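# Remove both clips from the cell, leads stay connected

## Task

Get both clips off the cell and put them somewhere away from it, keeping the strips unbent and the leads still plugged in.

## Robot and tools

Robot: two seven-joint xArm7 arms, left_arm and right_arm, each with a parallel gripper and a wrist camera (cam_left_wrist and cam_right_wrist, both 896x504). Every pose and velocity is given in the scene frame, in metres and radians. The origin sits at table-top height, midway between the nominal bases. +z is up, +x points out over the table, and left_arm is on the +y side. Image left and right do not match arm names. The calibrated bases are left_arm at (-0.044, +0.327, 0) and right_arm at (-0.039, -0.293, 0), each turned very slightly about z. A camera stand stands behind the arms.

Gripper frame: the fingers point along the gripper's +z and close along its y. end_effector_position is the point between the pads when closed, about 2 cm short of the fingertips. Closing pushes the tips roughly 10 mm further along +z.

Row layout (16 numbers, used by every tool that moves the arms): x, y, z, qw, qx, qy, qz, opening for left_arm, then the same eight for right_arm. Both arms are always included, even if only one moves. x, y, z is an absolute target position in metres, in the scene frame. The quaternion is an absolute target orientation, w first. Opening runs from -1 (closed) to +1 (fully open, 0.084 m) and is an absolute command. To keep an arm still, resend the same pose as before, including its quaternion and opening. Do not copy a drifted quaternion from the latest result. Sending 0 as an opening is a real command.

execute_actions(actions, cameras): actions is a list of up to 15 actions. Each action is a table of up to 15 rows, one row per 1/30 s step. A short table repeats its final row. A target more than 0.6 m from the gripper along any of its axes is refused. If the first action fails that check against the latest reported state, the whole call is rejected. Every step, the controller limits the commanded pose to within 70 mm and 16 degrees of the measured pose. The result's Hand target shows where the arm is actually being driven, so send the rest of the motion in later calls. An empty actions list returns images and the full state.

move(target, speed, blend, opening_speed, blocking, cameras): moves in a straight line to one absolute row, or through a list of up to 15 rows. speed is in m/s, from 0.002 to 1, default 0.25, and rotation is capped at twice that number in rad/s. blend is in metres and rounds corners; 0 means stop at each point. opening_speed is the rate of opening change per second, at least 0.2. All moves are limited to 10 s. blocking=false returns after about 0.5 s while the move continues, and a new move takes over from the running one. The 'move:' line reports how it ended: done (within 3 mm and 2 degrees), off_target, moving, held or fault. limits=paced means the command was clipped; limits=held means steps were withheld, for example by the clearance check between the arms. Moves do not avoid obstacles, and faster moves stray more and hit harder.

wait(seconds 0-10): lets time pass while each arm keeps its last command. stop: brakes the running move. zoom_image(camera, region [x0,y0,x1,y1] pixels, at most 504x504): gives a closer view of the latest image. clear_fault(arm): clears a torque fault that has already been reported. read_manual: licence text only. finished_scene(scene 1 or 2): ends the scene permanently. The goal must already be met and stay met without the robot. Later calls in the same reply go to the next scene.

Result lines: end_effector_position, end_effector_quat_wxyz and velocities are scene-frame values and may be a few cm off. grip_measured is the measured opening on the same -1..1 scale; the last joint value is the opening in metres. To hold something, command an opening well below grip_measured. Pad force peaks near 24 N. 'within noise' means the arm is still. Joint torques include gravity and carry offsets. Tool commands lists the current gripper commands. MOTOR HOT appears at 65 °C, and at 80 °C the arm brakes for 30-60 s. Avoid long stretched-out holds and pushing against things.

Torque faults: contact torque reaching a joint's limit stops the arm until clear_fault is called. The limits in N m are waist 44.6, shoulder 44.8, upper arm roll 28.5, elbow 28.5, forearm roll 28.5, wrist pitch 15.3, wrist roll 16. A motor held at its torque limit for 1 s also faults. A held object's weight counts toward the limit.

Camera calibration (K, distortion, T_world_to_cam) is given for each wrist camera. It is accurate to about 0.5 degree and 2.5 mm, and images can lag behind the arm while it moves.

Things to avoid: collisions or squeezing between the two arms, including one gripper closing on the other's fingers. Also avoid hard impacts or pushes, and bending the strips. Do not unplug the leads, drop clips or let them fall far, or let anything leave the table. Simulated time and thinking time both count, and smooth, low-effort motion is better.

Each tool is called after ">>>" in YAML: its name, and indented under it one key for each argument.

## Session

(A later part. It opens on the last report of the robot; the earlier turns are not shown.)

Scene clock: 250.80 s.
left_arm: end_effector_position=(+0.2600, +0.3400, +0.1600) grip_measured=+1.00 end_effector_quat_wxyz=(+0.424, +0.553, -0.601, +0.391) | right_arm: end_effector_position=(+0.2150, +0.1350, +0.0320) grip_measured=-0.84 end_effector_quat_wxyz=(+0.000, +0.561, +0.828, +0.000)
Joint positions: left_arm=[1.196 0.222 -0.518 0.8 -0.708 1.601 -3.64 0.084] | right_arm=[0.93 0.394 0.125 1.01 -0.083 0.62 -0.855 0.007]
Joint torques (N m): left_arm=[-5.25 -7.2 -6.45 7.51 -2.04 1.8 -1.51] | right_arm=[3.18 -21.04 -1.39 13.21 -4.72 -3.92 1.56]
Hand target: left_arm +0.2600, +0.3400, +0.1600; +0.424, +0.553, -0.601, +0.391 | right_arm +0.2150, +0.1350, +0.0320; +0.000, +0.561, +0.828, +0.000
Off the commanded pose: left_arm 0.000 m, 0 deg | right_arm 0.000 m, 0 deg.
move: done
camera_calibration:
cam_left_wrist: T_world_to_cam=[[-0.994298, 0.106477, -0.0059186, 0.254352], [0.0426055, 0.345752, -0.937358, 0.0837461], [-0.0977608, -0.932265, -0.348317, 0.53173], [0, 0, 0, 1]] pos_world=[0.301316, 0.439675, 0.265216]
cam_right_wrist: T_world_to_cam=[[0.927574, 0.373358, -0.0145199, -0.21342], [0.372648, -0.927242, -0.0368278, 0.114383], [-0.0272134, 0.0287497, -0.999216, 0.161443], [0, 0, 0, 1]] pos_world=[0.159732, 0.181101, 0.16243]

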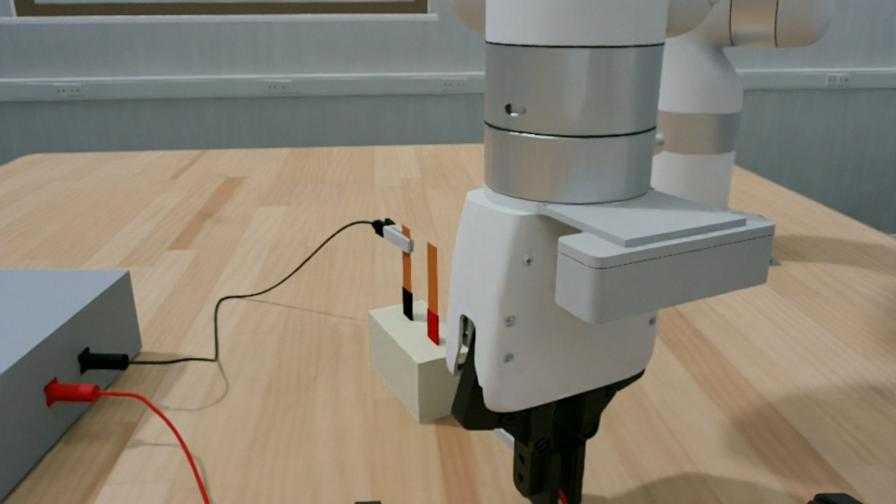

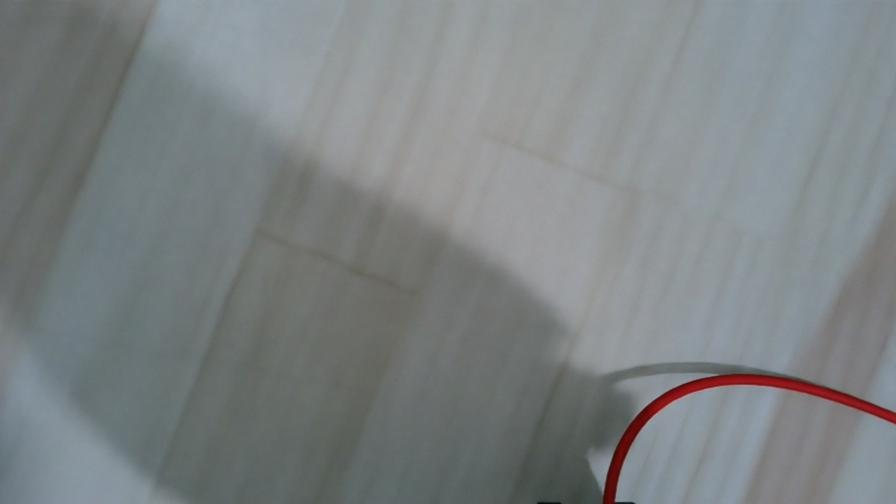

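>>> move:
  target:
    - [0.26,0.34,0.16,-0.424,-0.553,0.601,-0.391,1,0.215,0.135,0.025,0,0.5614,0.8276,0,-1]
    - [0.26,0.34,0.16,-0.424,-0.553,0.601,-0.391,1,0.215,0.135,0.025,0,0.5614,0.8276,0,-0.4]
  cameras: ["all"]
  opening_speed: 0.3
  speed: 0.05

>>> move:
  target: [0.26,0.34,0.16,-0.424,-0.553,0.601,-0.391,1,0.215,0.135,0.18,0,0.5614,0.8276,0,-0.4]
  cameras: ["all"]
  speed: 0.15

Scene clock: 262.30 s.
left_arm: end_effector_position=(+0.2600, +0.3400, +0.1600) grip_measured=+1.00 end_effector_quat_wxyz=(+0.424, +0.553, -0.601, +0.391) | right_arm: end_effector_position=(+0.2150, +0.1350, +0.0250) grip_measured=-0.42 end_effector_quat_wxyz=(+0.000, +0.561, +0.828, +0.000)
Joint positions: left_arm=[1.196 0.222 -0.518 0.8 -0.708 1.601 -3.64 0.084] | right_arm=[0.931 0.411 0.123 1.009 -0.086 0.603 -0.853 0.026]
Joint torques (N m): left_arm=[-4.97 -7.31 -5.79 7.51 -1.94 1.92 -1.4] | right_arm=[2.57 -20.84 -1.52 8.93 -4.77 -3.91 1.59]
Hand target: left_arm +0.2600, +0.3400, +0.1600; +0.424, +0.553, -0.601, +0.391 | right_arm +0.2150, +0.1350, +0.0250; +0.000, +0.561, +0.828, +0.000
Off the commanded pose: left_arm 0.000 m, 0 deg | right_arm 0.000 m, 0 deg.
move: done
camera_calibration:
cam_left_wrist: T_world_to_cam=[[-0.994298, 0.106477, -0.0059186, 0.254352], [0.0426055, 0.345752, -0.937358, 0.0837461], [-0.0977608, -0.932265, -0.348317, 0.53173], [0, 0, 0, 1]] pos_world=[0.301316, 0.439675, 0.265216]
cam_right_wrist: T_world_to_cam=[[0.927574, 0.373358, -0.0145199, -0.213522], [0.372648, -0.927242, -0.0368278, 0.114125], [-0.0272134, 0.0287497, -0.999216, 0.154449], [0, 0, 0, 1]] pos_world=[0.159732, 0.181101, 0.15543]

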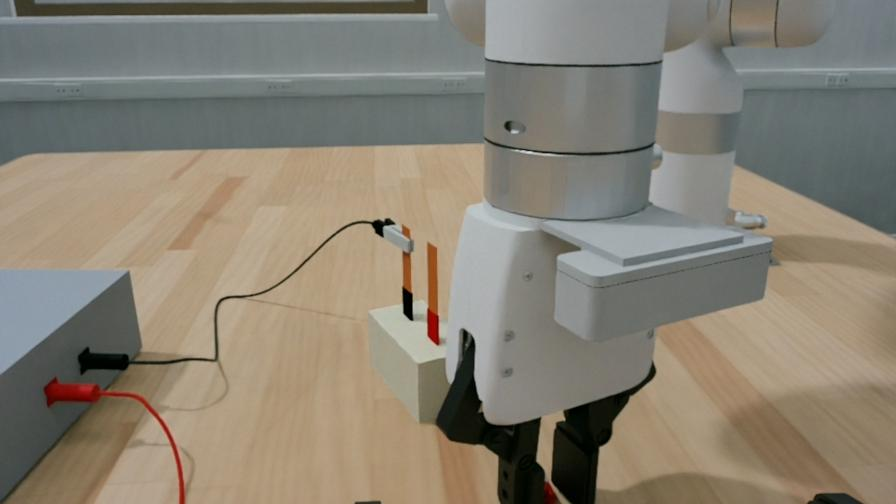

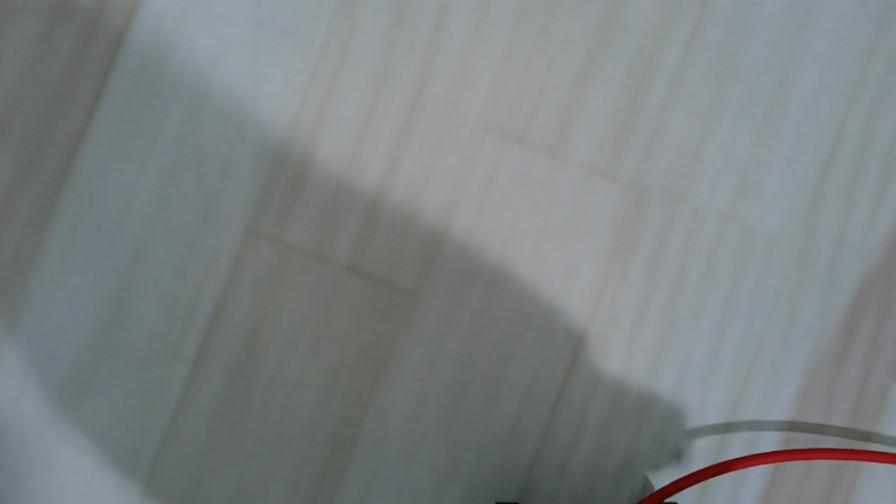

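Scene clock: 263.77 s.
left_arm: end_effector_position=(+0.2600, +0.3400, +0.1600) grip_measured=+1.00 end_effector_quat_wxyz=(+0.424, +0.553, -0.601, +0.391) | right_arm: end_effector_position=(+0.2150, +0.1350, +0.1800) grip_measured=-0.42 end_effector_quat_wxyz=(+0.000, +0.561, +0.828, +0.000)
Joint positions: left_arm=[1.196 0.222 -0.518 0.8 -0.708 1.601 -3.64 0.084] | right_arm=[0.915 0.136 0.145 1.138 -0.023 1.003 -0.897 0.026]
Joint torques (N m): left_arm=[-4.41 -7.3 -5.68 7.5 -1.98 2 -1.26] | right_arm=[-2.81 -31.37 2.87 15.48 5.05 0.25 -1.7]
Hand target: left_arm +0.2600, +0.3400, +0.1600; +0.424, +0.553, -0.601, +0.391 | right_arm +0.2150, +0.1350, +0.1800; +0.000, +0.561, +0.828, +0.000
Off the commanded pose: left_arm 0.000 m, 0 deg | right_arm 0.000 m, 0 deg.
move: done
camera_calibration:
cam_left_wrist: T_world_to_cam=[[-0.994298, 0.106477, -0.0059186, 0.254352], [0.0426055, 0.345752, -0.937358, 0.0837461], [-0.0977608, -0.932265, -0.348317, 0.53173], [0, 0, 0, 1]] pos_world=[0.301316, 0.439675, 0.265216]
cam_right_wrist: T_world_to_cam=[[0.927574, 0.373358, -0.0145199, -0.211271], [0.372648, -0.927242, -0.0368278, 0.119834], [-0.0272134, 0.0287497, -0.999216, 0.309327], [0, 0, 0, 1]] pos_world=[0.159732, 0.181101, 0.31043]

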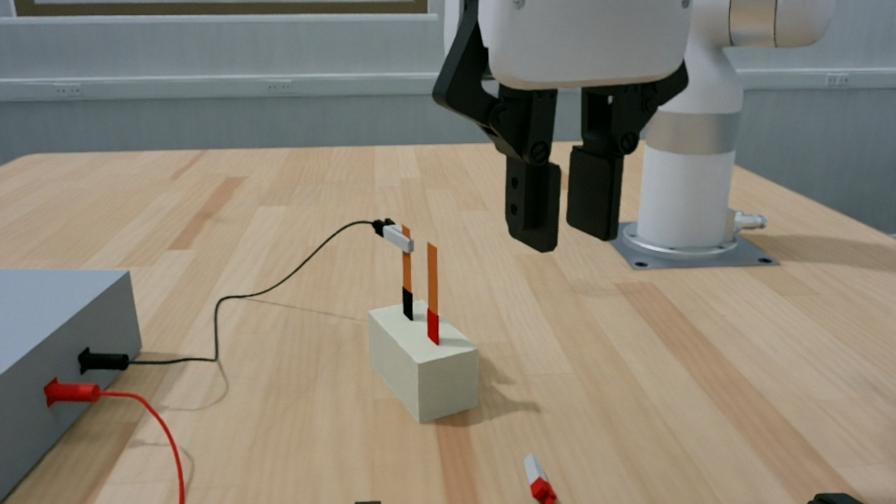

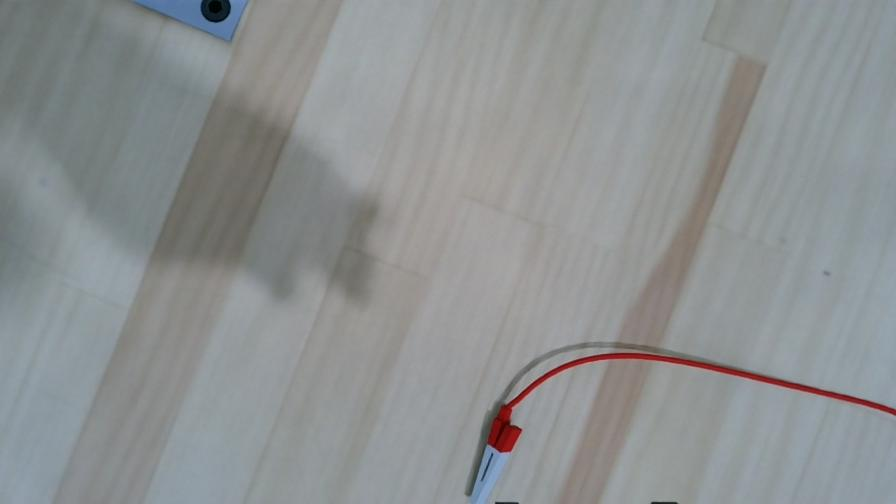

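>>> move:
  target:
    - [0.26,0.34,0.16,-0.424,-0.553,0.601,-0.391,1,0.26,0.03,0.20,0,0.5614,0.8276,0,-0.05]
    - [0.26,0.34,0.16,-0.424,-0.553,0.601,-0.391,1,0.300,-0.070,0.165,0,0.5835,0.8121,0,-0.05]
  cameras: ["all"]
  blend: 0.03

>>> zoom_image:
  camera: "cam_left_wrist"
  region: [300, 120, 500, 320]

Scene clock: 281.30 s.
left_arm: end_effector_position=(+0.2600, +0.3400, +0.1600) grip_measured=+1.00 end_effector_quat_wxyz=(+0.424, +0.553, -0.601, +0.391) | right_arm: end_effector_position=(+0.3000, -0.0700, +0.1650) grip_measured=-0.06 end_effector_quat_wxyz=(+0.000, +0.583, +0.812, +0.000)
Joint positions: left_arm=[1.196 0.222 -0.518 0.8 -0.708 1.601 -3.64 0.084] | right_arm=[0.688 -0.14 -0.085 0.774 -0.015 0.913 -1.301 0.041]
Joint torques (N m): left_arm=[-4.34 -6.93 -5.26 7.55 -1.96 1.99 -1.27] | right_arm=[-2.7 -23 -1.88 10.8 -4.57 -4.03 -1.79]
Hand target: left_arm +0.2600, +0.3400, +0.1600; +0.424, +0.553, -0.601, +0.391 | right_arm +0.3000, -0.0700, +0.1650; +0.000, +0.584, +0.812, +0.000
Off the commanded pose: left_arm 0.000 m, 0 deg | right_arm 0.000 m, 0 deg.
move: done
camera_calibration:
cam_left_wrist: T_world_to_cam=[[-0.994298, 0.106477, -0.0059186, 0.254352], [0.0426055, 0.345752, -0.937358, 0.0837461], [-0.0977608, -0.932265, -0.348317, 0.53173], [0, 0, 0, 1]] pos_world=[0.301316, 0.439675, 0.265216]
cam_right_wrist: T_world_to_cam=[[0.946321, 0.322909, -0.0143837, -0.22302], [0.322223, -0.945948, -0.0368113, -0.088647], [-0.0254929, 0.0302006, -0.999219, 0.302137], [0, 0, 0, 1]] pos_world=[0.247315, -0.0209648, 0.29543]

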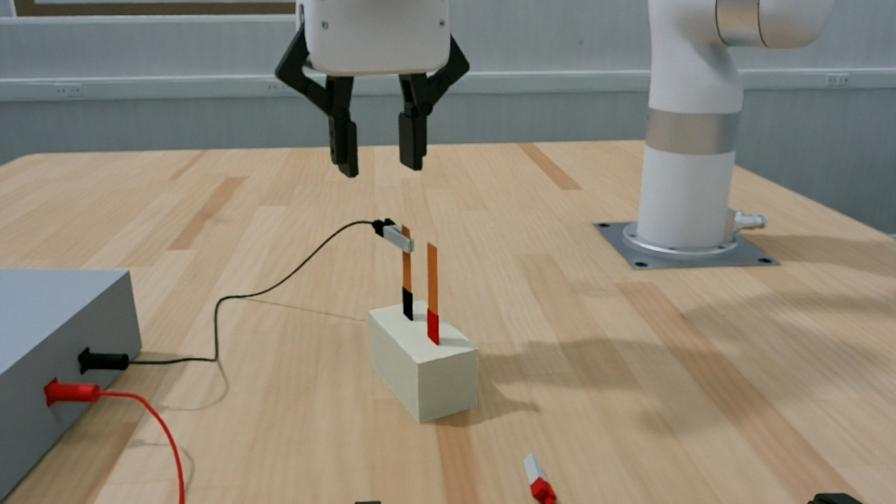

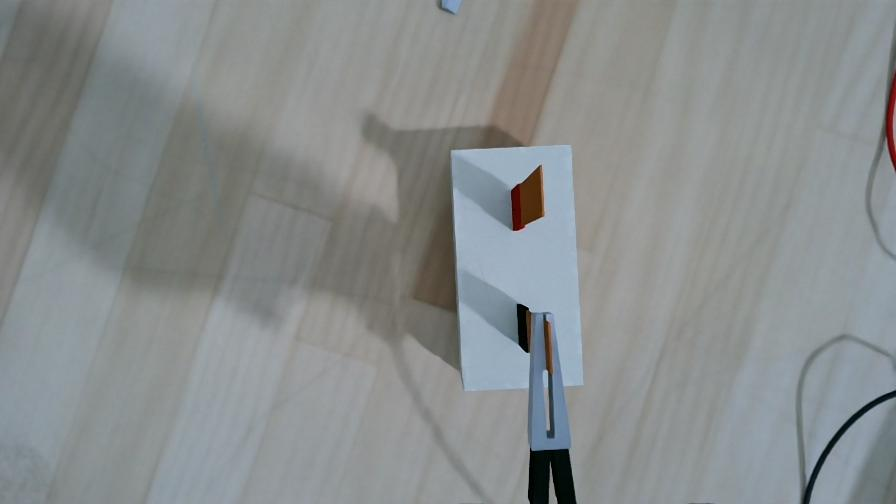

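Scaled by 2.520 from the camera's 896x504 image, which has a finer 1280x720 frame.

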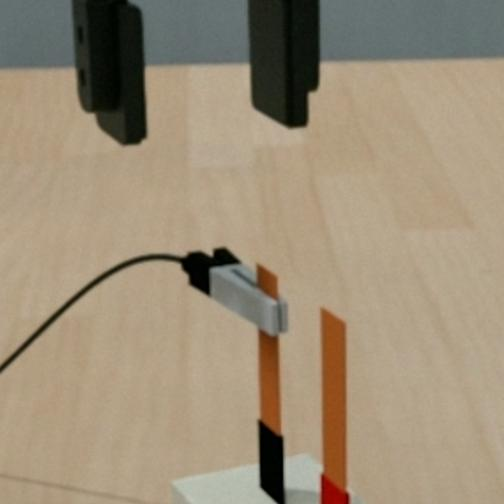

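>>> move:
  target: [0.26,0.34,0.16,-0.424,-0.553,0.601,-0.391,1,0.2997,-0.0722,0.108,0,0.5835,0.8121,0,-0.05]
  cameras: ["all"]
  speed: 0.1

>>> zoom_image:
  camera: "cam_left_wrist"
  region: [300, 170, 460, 330]

>>> move:
  target: [0.26,0.34,0.16,-0.424,-0.553,0.601,-0.391,1,0.2997,-0.0722,0.108,0,0.5835,0.8121,0,-0.55]
  cameras: ["all"]
  opening_speed: 0.4

>>> zoom_image:
  camera: "cam_left_wrist"
  region: [300, 170, 460, 330]

Scene clock: 304.43 s.
left_arm: end_effector_position=(+0.2600, +0.3400, +0.1600) grip_measured=+1.00 end_effector_quat_wxyz=(+0.424, +0.553, -0.601, +0.391) | right_arm: end_effector_position=(+0.2997, -0.0722, +0.1080) grip_measured=-0.06 end_effector_quat_wxyz=(+0.000, +0.584, +0.812, +0.000)
Joint positions: left_arm=[1.196 0.222 -0.518 0.8 -0.708 1.601 -3.64 0.084] | right_arm=[0.687 -0.038 -0.09 0.696 -0.005 0.734 -1.313 0.041]
Joint torques (N m): left_arm=[-3.73 -6.9 -5.03 7.55 -1.95 1.97 -1.28] | right_arm=[-2.91 -11.34 -2.12 9.82 4.92 -3.76 -1.67]
Hand target: left_arm +0.2600, +0.3400, +0.1600; +0.424, +0.553, -0.601, +0.391 | right_arm +0.2997, -0.0722, +0.1080; +0.000, +0.584, +0.812, +0.000
Off the commanded pose: left_arm 0.000 m, 0 deg | right_arm 0.000 m, 0 deg.
move: done
camera_calibration:
cam_left_wrist: T_world_to_cam=[[-0.994298, 0.106477, -0.0059186, 0.254352], [0.0426055, 0.345752, -0.937358, 0.0837461], [-0.0977608, -0.932265, -0.348317, 0.53173], [0, 0, 0, 1]] pos_world=[0.301316, 0.439675, 0.265216]
cam_right_wrist: T_world_to_cam=[[0.946351, 0.32282, -0.0143852, -0.222853], [0.322133, -0.945978, -0.0368122, -0.0927041], [-0.0254917, 0.0302033, -0.999219, 0.24534], [0, 0, 0, 1]] pos_world=[0.247015, -0.0231647, 0.23853]

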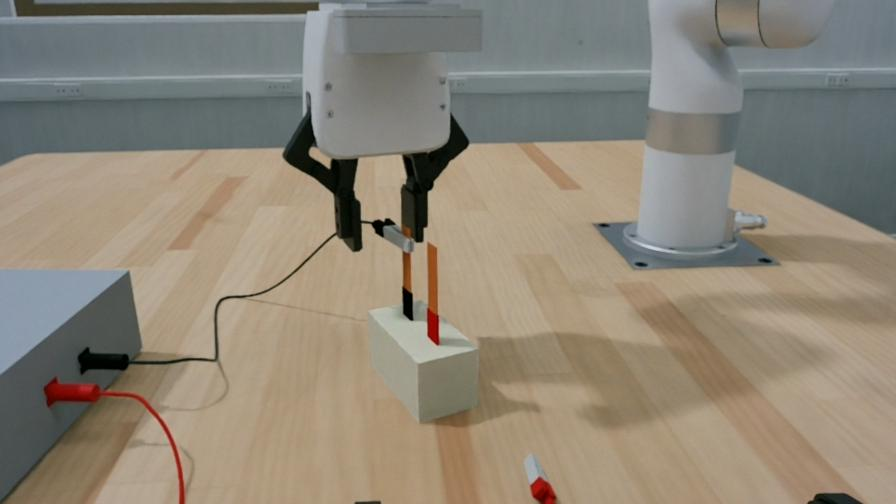

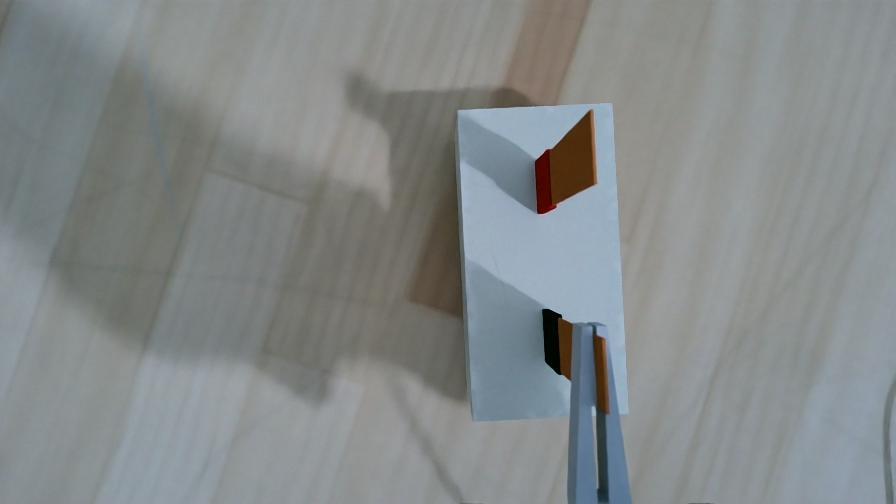

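Scaled by 3.150 from the camera's 896x504 image, which has a finer 1280x720 frame.

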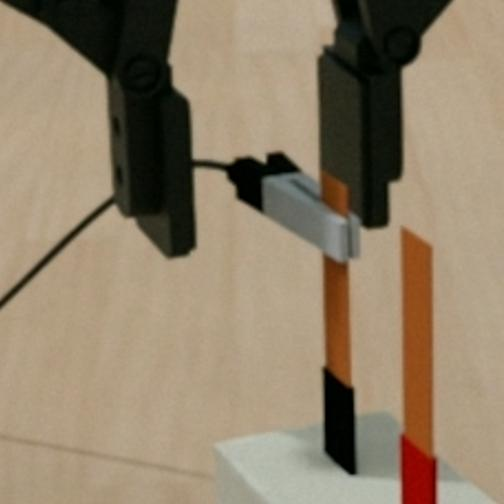

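Scene clock: 305.90 s.
left_arm: end_effector_position=(+0.2600, +0.3400, +0.1600) grip_measured=+1.00 end_effector_quat_wxyz=(+0.424, +0.553, -0.601, +0.391) | right_arm: end_effector_position=(+0.2997, -0.0722, +0.1080) grip_measured=-0.57 end_effector_quat_wxyz=(+0.000, +0.584, +0.812, +0.000)
Joint positions: left_arm=[1.196 0.222 -0.518 0.8 -0.708 1.601 -3.64 0.084] | right_arm=[0.687 -0.038 -0.09 0.696 -0.005 0.734 -1.313 0.019]
Joint torques (N m): left_arm=[-3.59 -7.24 -4.92 7.55 -1.87 1.83 -1.22] | right_arm=[-2.54 -11.38 -2.07 10.18 4.6 -3.76 -1.63]
Hand target: left_arm +0.2600, +0.3400, +0.1600; +0.424, +0.553, -0.601, +0.391 | right_arm +0.2997, -0.0722, +0.1080; +0.000, +0.584, +0.812, +0.000
Off the commanded pose: left_arm 0.000 m, 0 deg | right_arm 0.000 m, 0 deg.
move: done
camera_calibration:
cam_left_wrist: T_world_to_cam=[[-0.994298, 0.106477, -0.0059186, 0.254352], [0.0426055, 0.345752, -0.937358, 0.0837461], [-0.0977608, -0.932265, -0.348317, 0.53173], [0, 0, 0, 1]] pos_world=[0.301316, 0.439675, 0.265216]
cam_right_wrist: T_world_to_cam=[[0.946349, 0.322821, -0.0144798, -0.222799], [0.322131, -0.945978, -0.0368444, -0.0927941], [-0.0255917, 0.0302032, -0.999216, 0.245267], [0, 0, 0, 1]] pos_world=[0.247015, -0.0232647, 0.23843]

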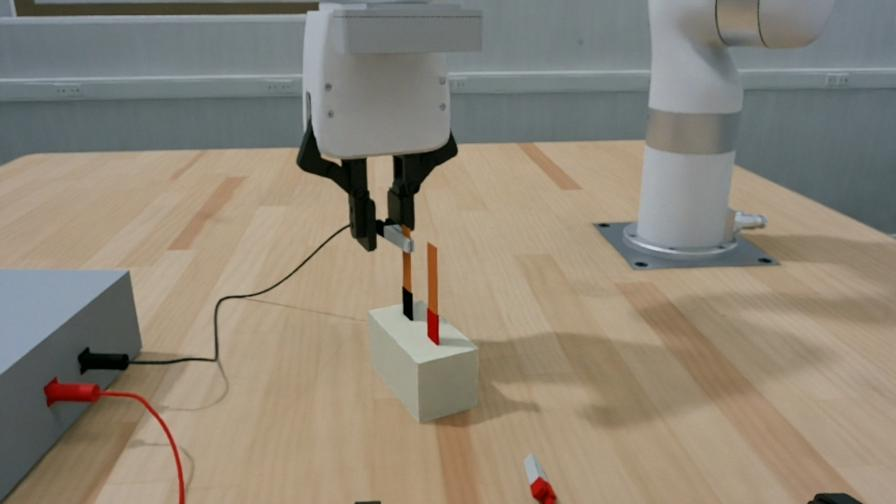

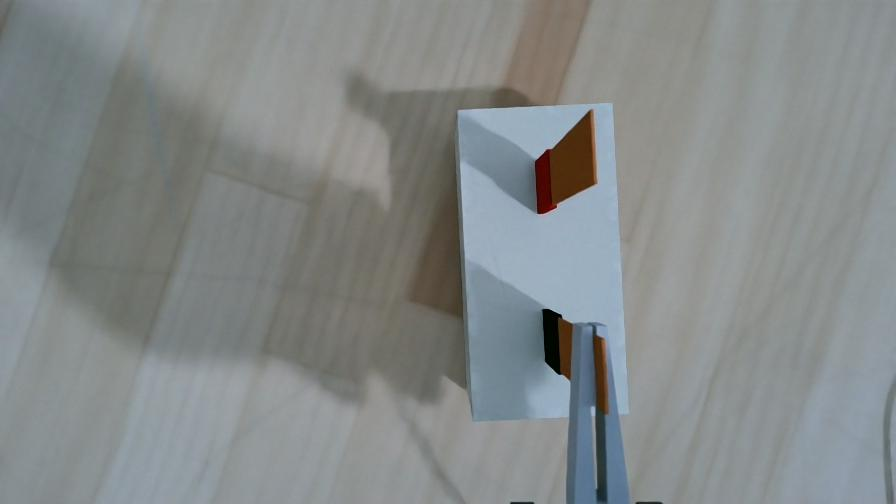

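Scaled by 3.150 from the camera's 896x504 image, which has a finer 1280x720 frame.

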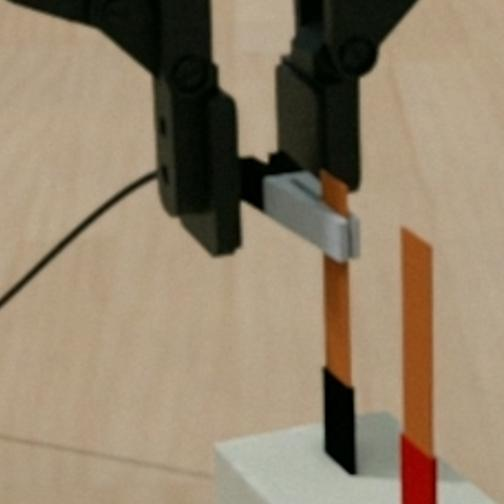

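>>> move:
  target: [0.26,0.34,0.16,-0.424,-0.553,0.601,-0.391,1,0.2997,-0.0722,0.108,0,0.5835,0.8121,0,-1]
  cameras: ["all"]
  opening_speed: 0.3

>>> zoom_image:
  camera: "cam_left_wrist"
  region: [300, 170, 460, 330]

Scene clock: 315.00 s.
left_arm: end_effector_position=(+0.2600, +0.3400, +0.1600) grip_measured=+1.00 end_effector_quat_wxyz=(+0.424, +0.553, -0.601, +0.391) | right_arm: end_effector_position=(+0.2997, -0.0722, +0.1080) grip_measured=-0.82 end_effector_quat_wxyz=(+0.000, +0.584, +0.812, +0.000)
Joint positions: left_arm=[1.196 0.222 -0.518 0.8 -0.708 1.601 -3.64 0.084] | right_arm=[0.687 -0.038 -0.09 0.696 -0.005 0.734 -1.313 0.008]
Joint torques (N m): left_arm=[-2.91 -7.33 -4.39 7.58 -1.86 1.93 -1.21] | right_arm=[-2.45 -12.42 -1.89 11.91 4.74 -3.13 -1.41]
Hand target: left_arm +0.2600, +0.3400, +0.1600; +0.424, +0.553, -0.601, +0.391 | right_arm +0.2997, -0.0722, +0.1080; +0.000, +0.584, +0.812, +0.000
Off the commanded pose: left_arm 0.000 m, 0 deg | right_arm 0.000 m, 0 deg.
move: done
camera_calibration:
cam_left_wrist: T_world_to_cam=[[-0.994298, 0.106477, -0.0059186, 0.254352], [0.0426055, 0.345752, -0.937358, 0.0837461], [-0.0977608, -0.932265, -0.348317, 0.53173], [0, 0, 0, 1]] pos_world=[0.301316, 0.439675, 0.265216]
cam_right_wrist: T_world_to_cam=[[0.946349, 0.322821, -0.0144798, -0.222799], [0.322131, -0.945978, -0.0368444, -0.0927941], [-0.0255917, 0.0302032, -0.999216, 0.245267], [0, 0, 0, 1]] pos_world=[0.247015, -0.0232647, 0.23843]

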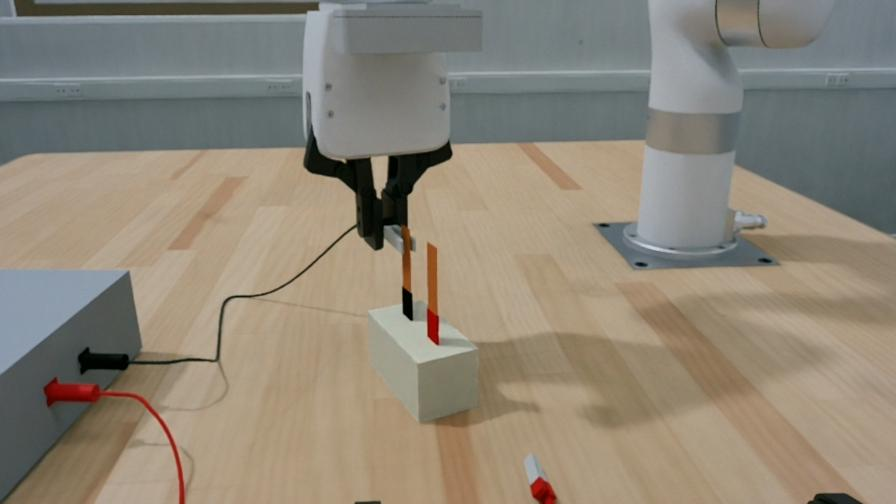

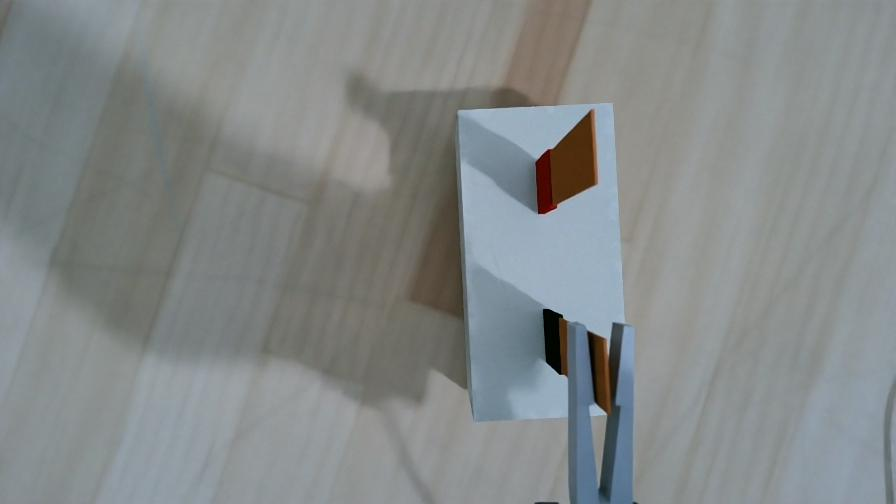

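Scaled by 3.150 from the camera's 896x504 image, which has a finer 1280x720 frame.

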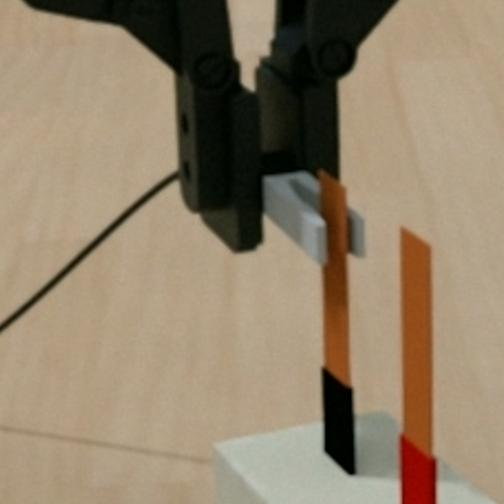

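>>> move:
  target:
    - [0.26,0.34,0.16,-0.424,-0.553,0.601,-0.391,1,0.2997,-0.0722,0.152,0,0.5835,0.8121,0,-1]
    - [0.26,0.34,0.16,-0.424,-0.553,0.601,-0.391,1,0.325,-0.16,0.12,0,0.5835,0.8121,0,-1]
    - [0.26,0.34,0.16,-0.424,-0.553,0.601,-0.391,1,0.325,-0.16,0.027,0,0.5835,0.8121,0,-1]
  cameras: ["all"]
  speed: [0.08,0.15,0.08]

>>> move:
  target: [0.26,0.34,0.16,-0.424,-0.553,0.601,-0.391,1,0.325,-0.16,0.025,0,0.5835,0.8121,0,-0.4]
  opening_speed: 0.3
  speed: 0.03

>>> move:
  target: [0.26,0.34,0.16,-0.424,-0.553,0.601,-0.391,1,0.325,-0.16,0.2,0,0.5835,0.8121,0,-0.4]
  cameras: ["all"]
  speed: 0.15

Scene clock: 329.57 s.
left_arm: end_effector_position=(+0.2600, +0.3400, +0.1600) grip_measured=+1.00 end_effector_quat_wxyz=(+0.424, +0.553, -0.601, +0.391) | right_arm: end_effector_position=(+0.3250, -0.1600, +0.0270) grip_measured=-0.82 end_effector_quat_wxyz=(+0.000, +0.584, +0.812, +0.000)
Joint positions: left_arm=[1.196 0.222 -0.518 0.8 -0.708 1.601 -3.64 0.084] | right_arm=[0.586 0.132 -0.209 0.59 0.061 0.462 -1.59 0.008]
Joint torques (N m): left_arm=[-2.41 -7.28 -3.91 7.55 -1.86 2.01 -1.12] | right_arm=[-2.64 -12.58 1.98 12.17 4.83 -3.96 -1.58]
Hand target: left_arm +0.2600, +0.3400, +0.1600; +0.424, +0.553, -0.601, +0.391 | right_arm +0.3250, -0.1600, +0.0270; +0.000, +0.584, +0.812, +0.000
Off the commanded pose: left_arm 0.000 m, 0 deg | right_arm 0.000 m, 0 deg.
move: done
camera_calibration:
cam_left_wrist: T_world_to_cam=[[-0.994298, 0.106477, -0.0059186, 0.254352], [0.0426055, 0.345752, -0.937358, 0.0837461], [-0.0977608, -0.932265, -0.348317, 0.53173], [0, 0, 0, 1]] pos_world=[0.301316, 0.439675, 0.265216]
cam_right_wrist: T_world_to_cam=[[0.946349, 0.322821, -0.0144798, -0.219571], [0.322131, -0.945978, -0.0368444, -0.186985], [-0.0255917, 0.0302032, -0.999216, 0.16763], [0, 0, 0, 1]] pos_world=[0.272315, -0.111065, 0.15743]

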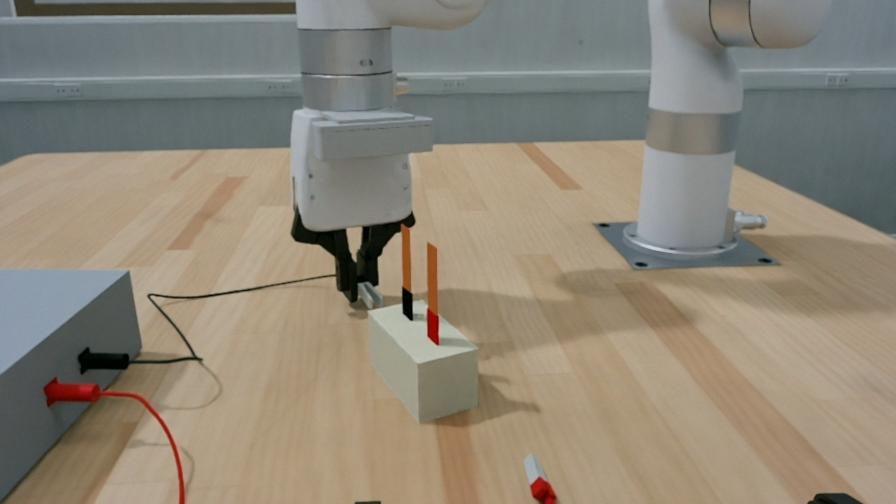

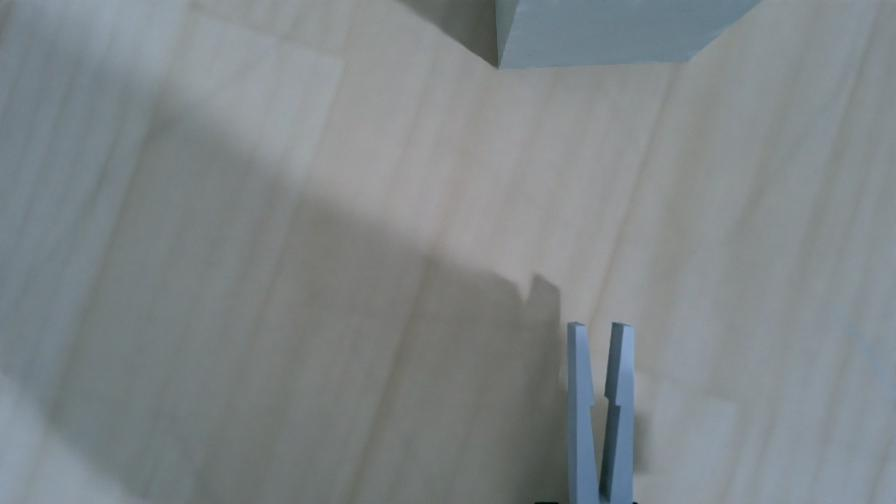

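Scene clock: 331.77 s.
left_arm: end_effector_position=(+0.2600, +0.3400, +0.1600) grip_measured=+1.00 end_effector_quat_wxyz=(+0.424, +0.553, -0.601, +0.391) | right_arm: end_effector_position=(+0.3250, -0.1600, +0.0250) grip_measured=-0.42 end_effector_quat_wxyz=(+0.000, +0.584, +0.812, +0.000)
Joint positions: left_arm=[1.196 0.222 -0.518 0.8 -0.708 1.601 -3.64 0.084] | right_arm=[0.586 0.139 -0.207 0.59 0.065 0.455 -1.592 0.026]
Joint torques (N m): left_arm=[-2.19 -7.33 -3.66 7.56 -1.84 1.95 -1.11] | right_arm=[-2.42 -13 1.83 8.41 4.19 -3.38 -1.44]
Hand target: left_arm +0.2600, +0.3400, +0.1600; +0.424, +0.553, -0.601, +0.391 | right_arm +0.3250, -0.1600, +0.0250; +0.000, +0.584, +0.812, +0.000
Off the commanded pose: left_arm 0.000 m, 0 deg | right_arm 0.000 m, 0 deg.
move: done

Scene clock: 333.37 s.
left_arm: end_effector_position=(+0.2600, +0.3400, +0.1600) grip_measured=+1.00 end_effector_quat_wxyz=(+0.424, +0.553, -0.601, +0.391) | right_arm: end_effector_position=(+0.3250, -0.1600, +0.2000) grip_measured=-0.42 end_effector_quat_wxyz=(+0.000, +0.584, +0.812, +0.000)
Joint positions: left_arm=[1.196 0.222 -0.518 0.8 -0.708 1.601 -3.64 0.084] | right_arm=[0.586 -0.254 -0.205 0.774 -0.06 1.024 -1.495 0.026]
Joint torques (N m): left_arm=[-2.2 -7.47 -3.6 7.9 -1.74 2.07 -1.16] | right_arm=[-1.66 -21.61 3.54 15.99 -4.8 0 1.55]
Hand target: left_arm +0.2600, +0.3400, +0.1600; +0.424, +0.553, -0.601, +0.391 | right_arm +0.3250, -0.1600, +0.2000; +0.000, +0.584, +0.812, +0.000
Off the commanded pose: left_arm 0.000 m, 0 deg | right_arm 0.000 m, 0 deg.
move: done
camera_calibration:
cam_left_wrist: T_world_to_cam=[[-0.994298, 0.106477, -0.0059186, 0.254352], [0.0426055, 0.345752, -0.937358, 0.0837461], [-0.0977608, -0.932265, -0.348317, 0.53173], [0, 0, 0, 1]] pos_world=[0.301316, 0.439675, 0.265216]
cam_right_wrist: T_world_to_cam=[[0.946378, 0.322732, -0.0146082, -0.217041], [0.322039, -0.946012, -0.0367828, -0.18061], [-0.0256905, 0.030106, -0.999217, 0.340512], [0, 0, 0, 1]] pos_world=[0.272314, -0.111065, 0.330431]

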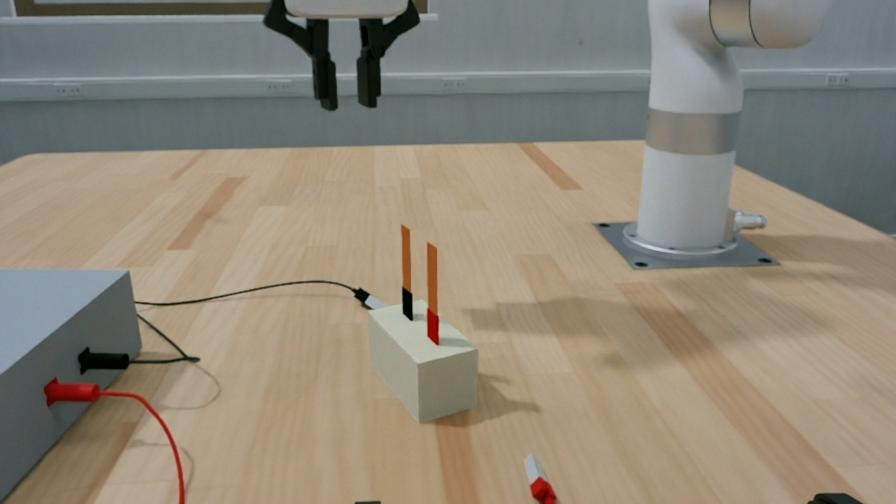

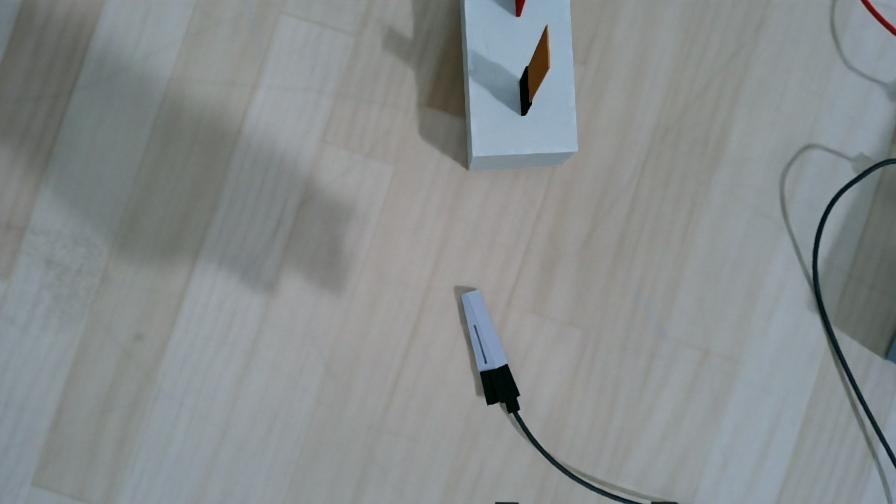

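>>> finished_scene:
  scene: 1

The scene is finished: the task was done.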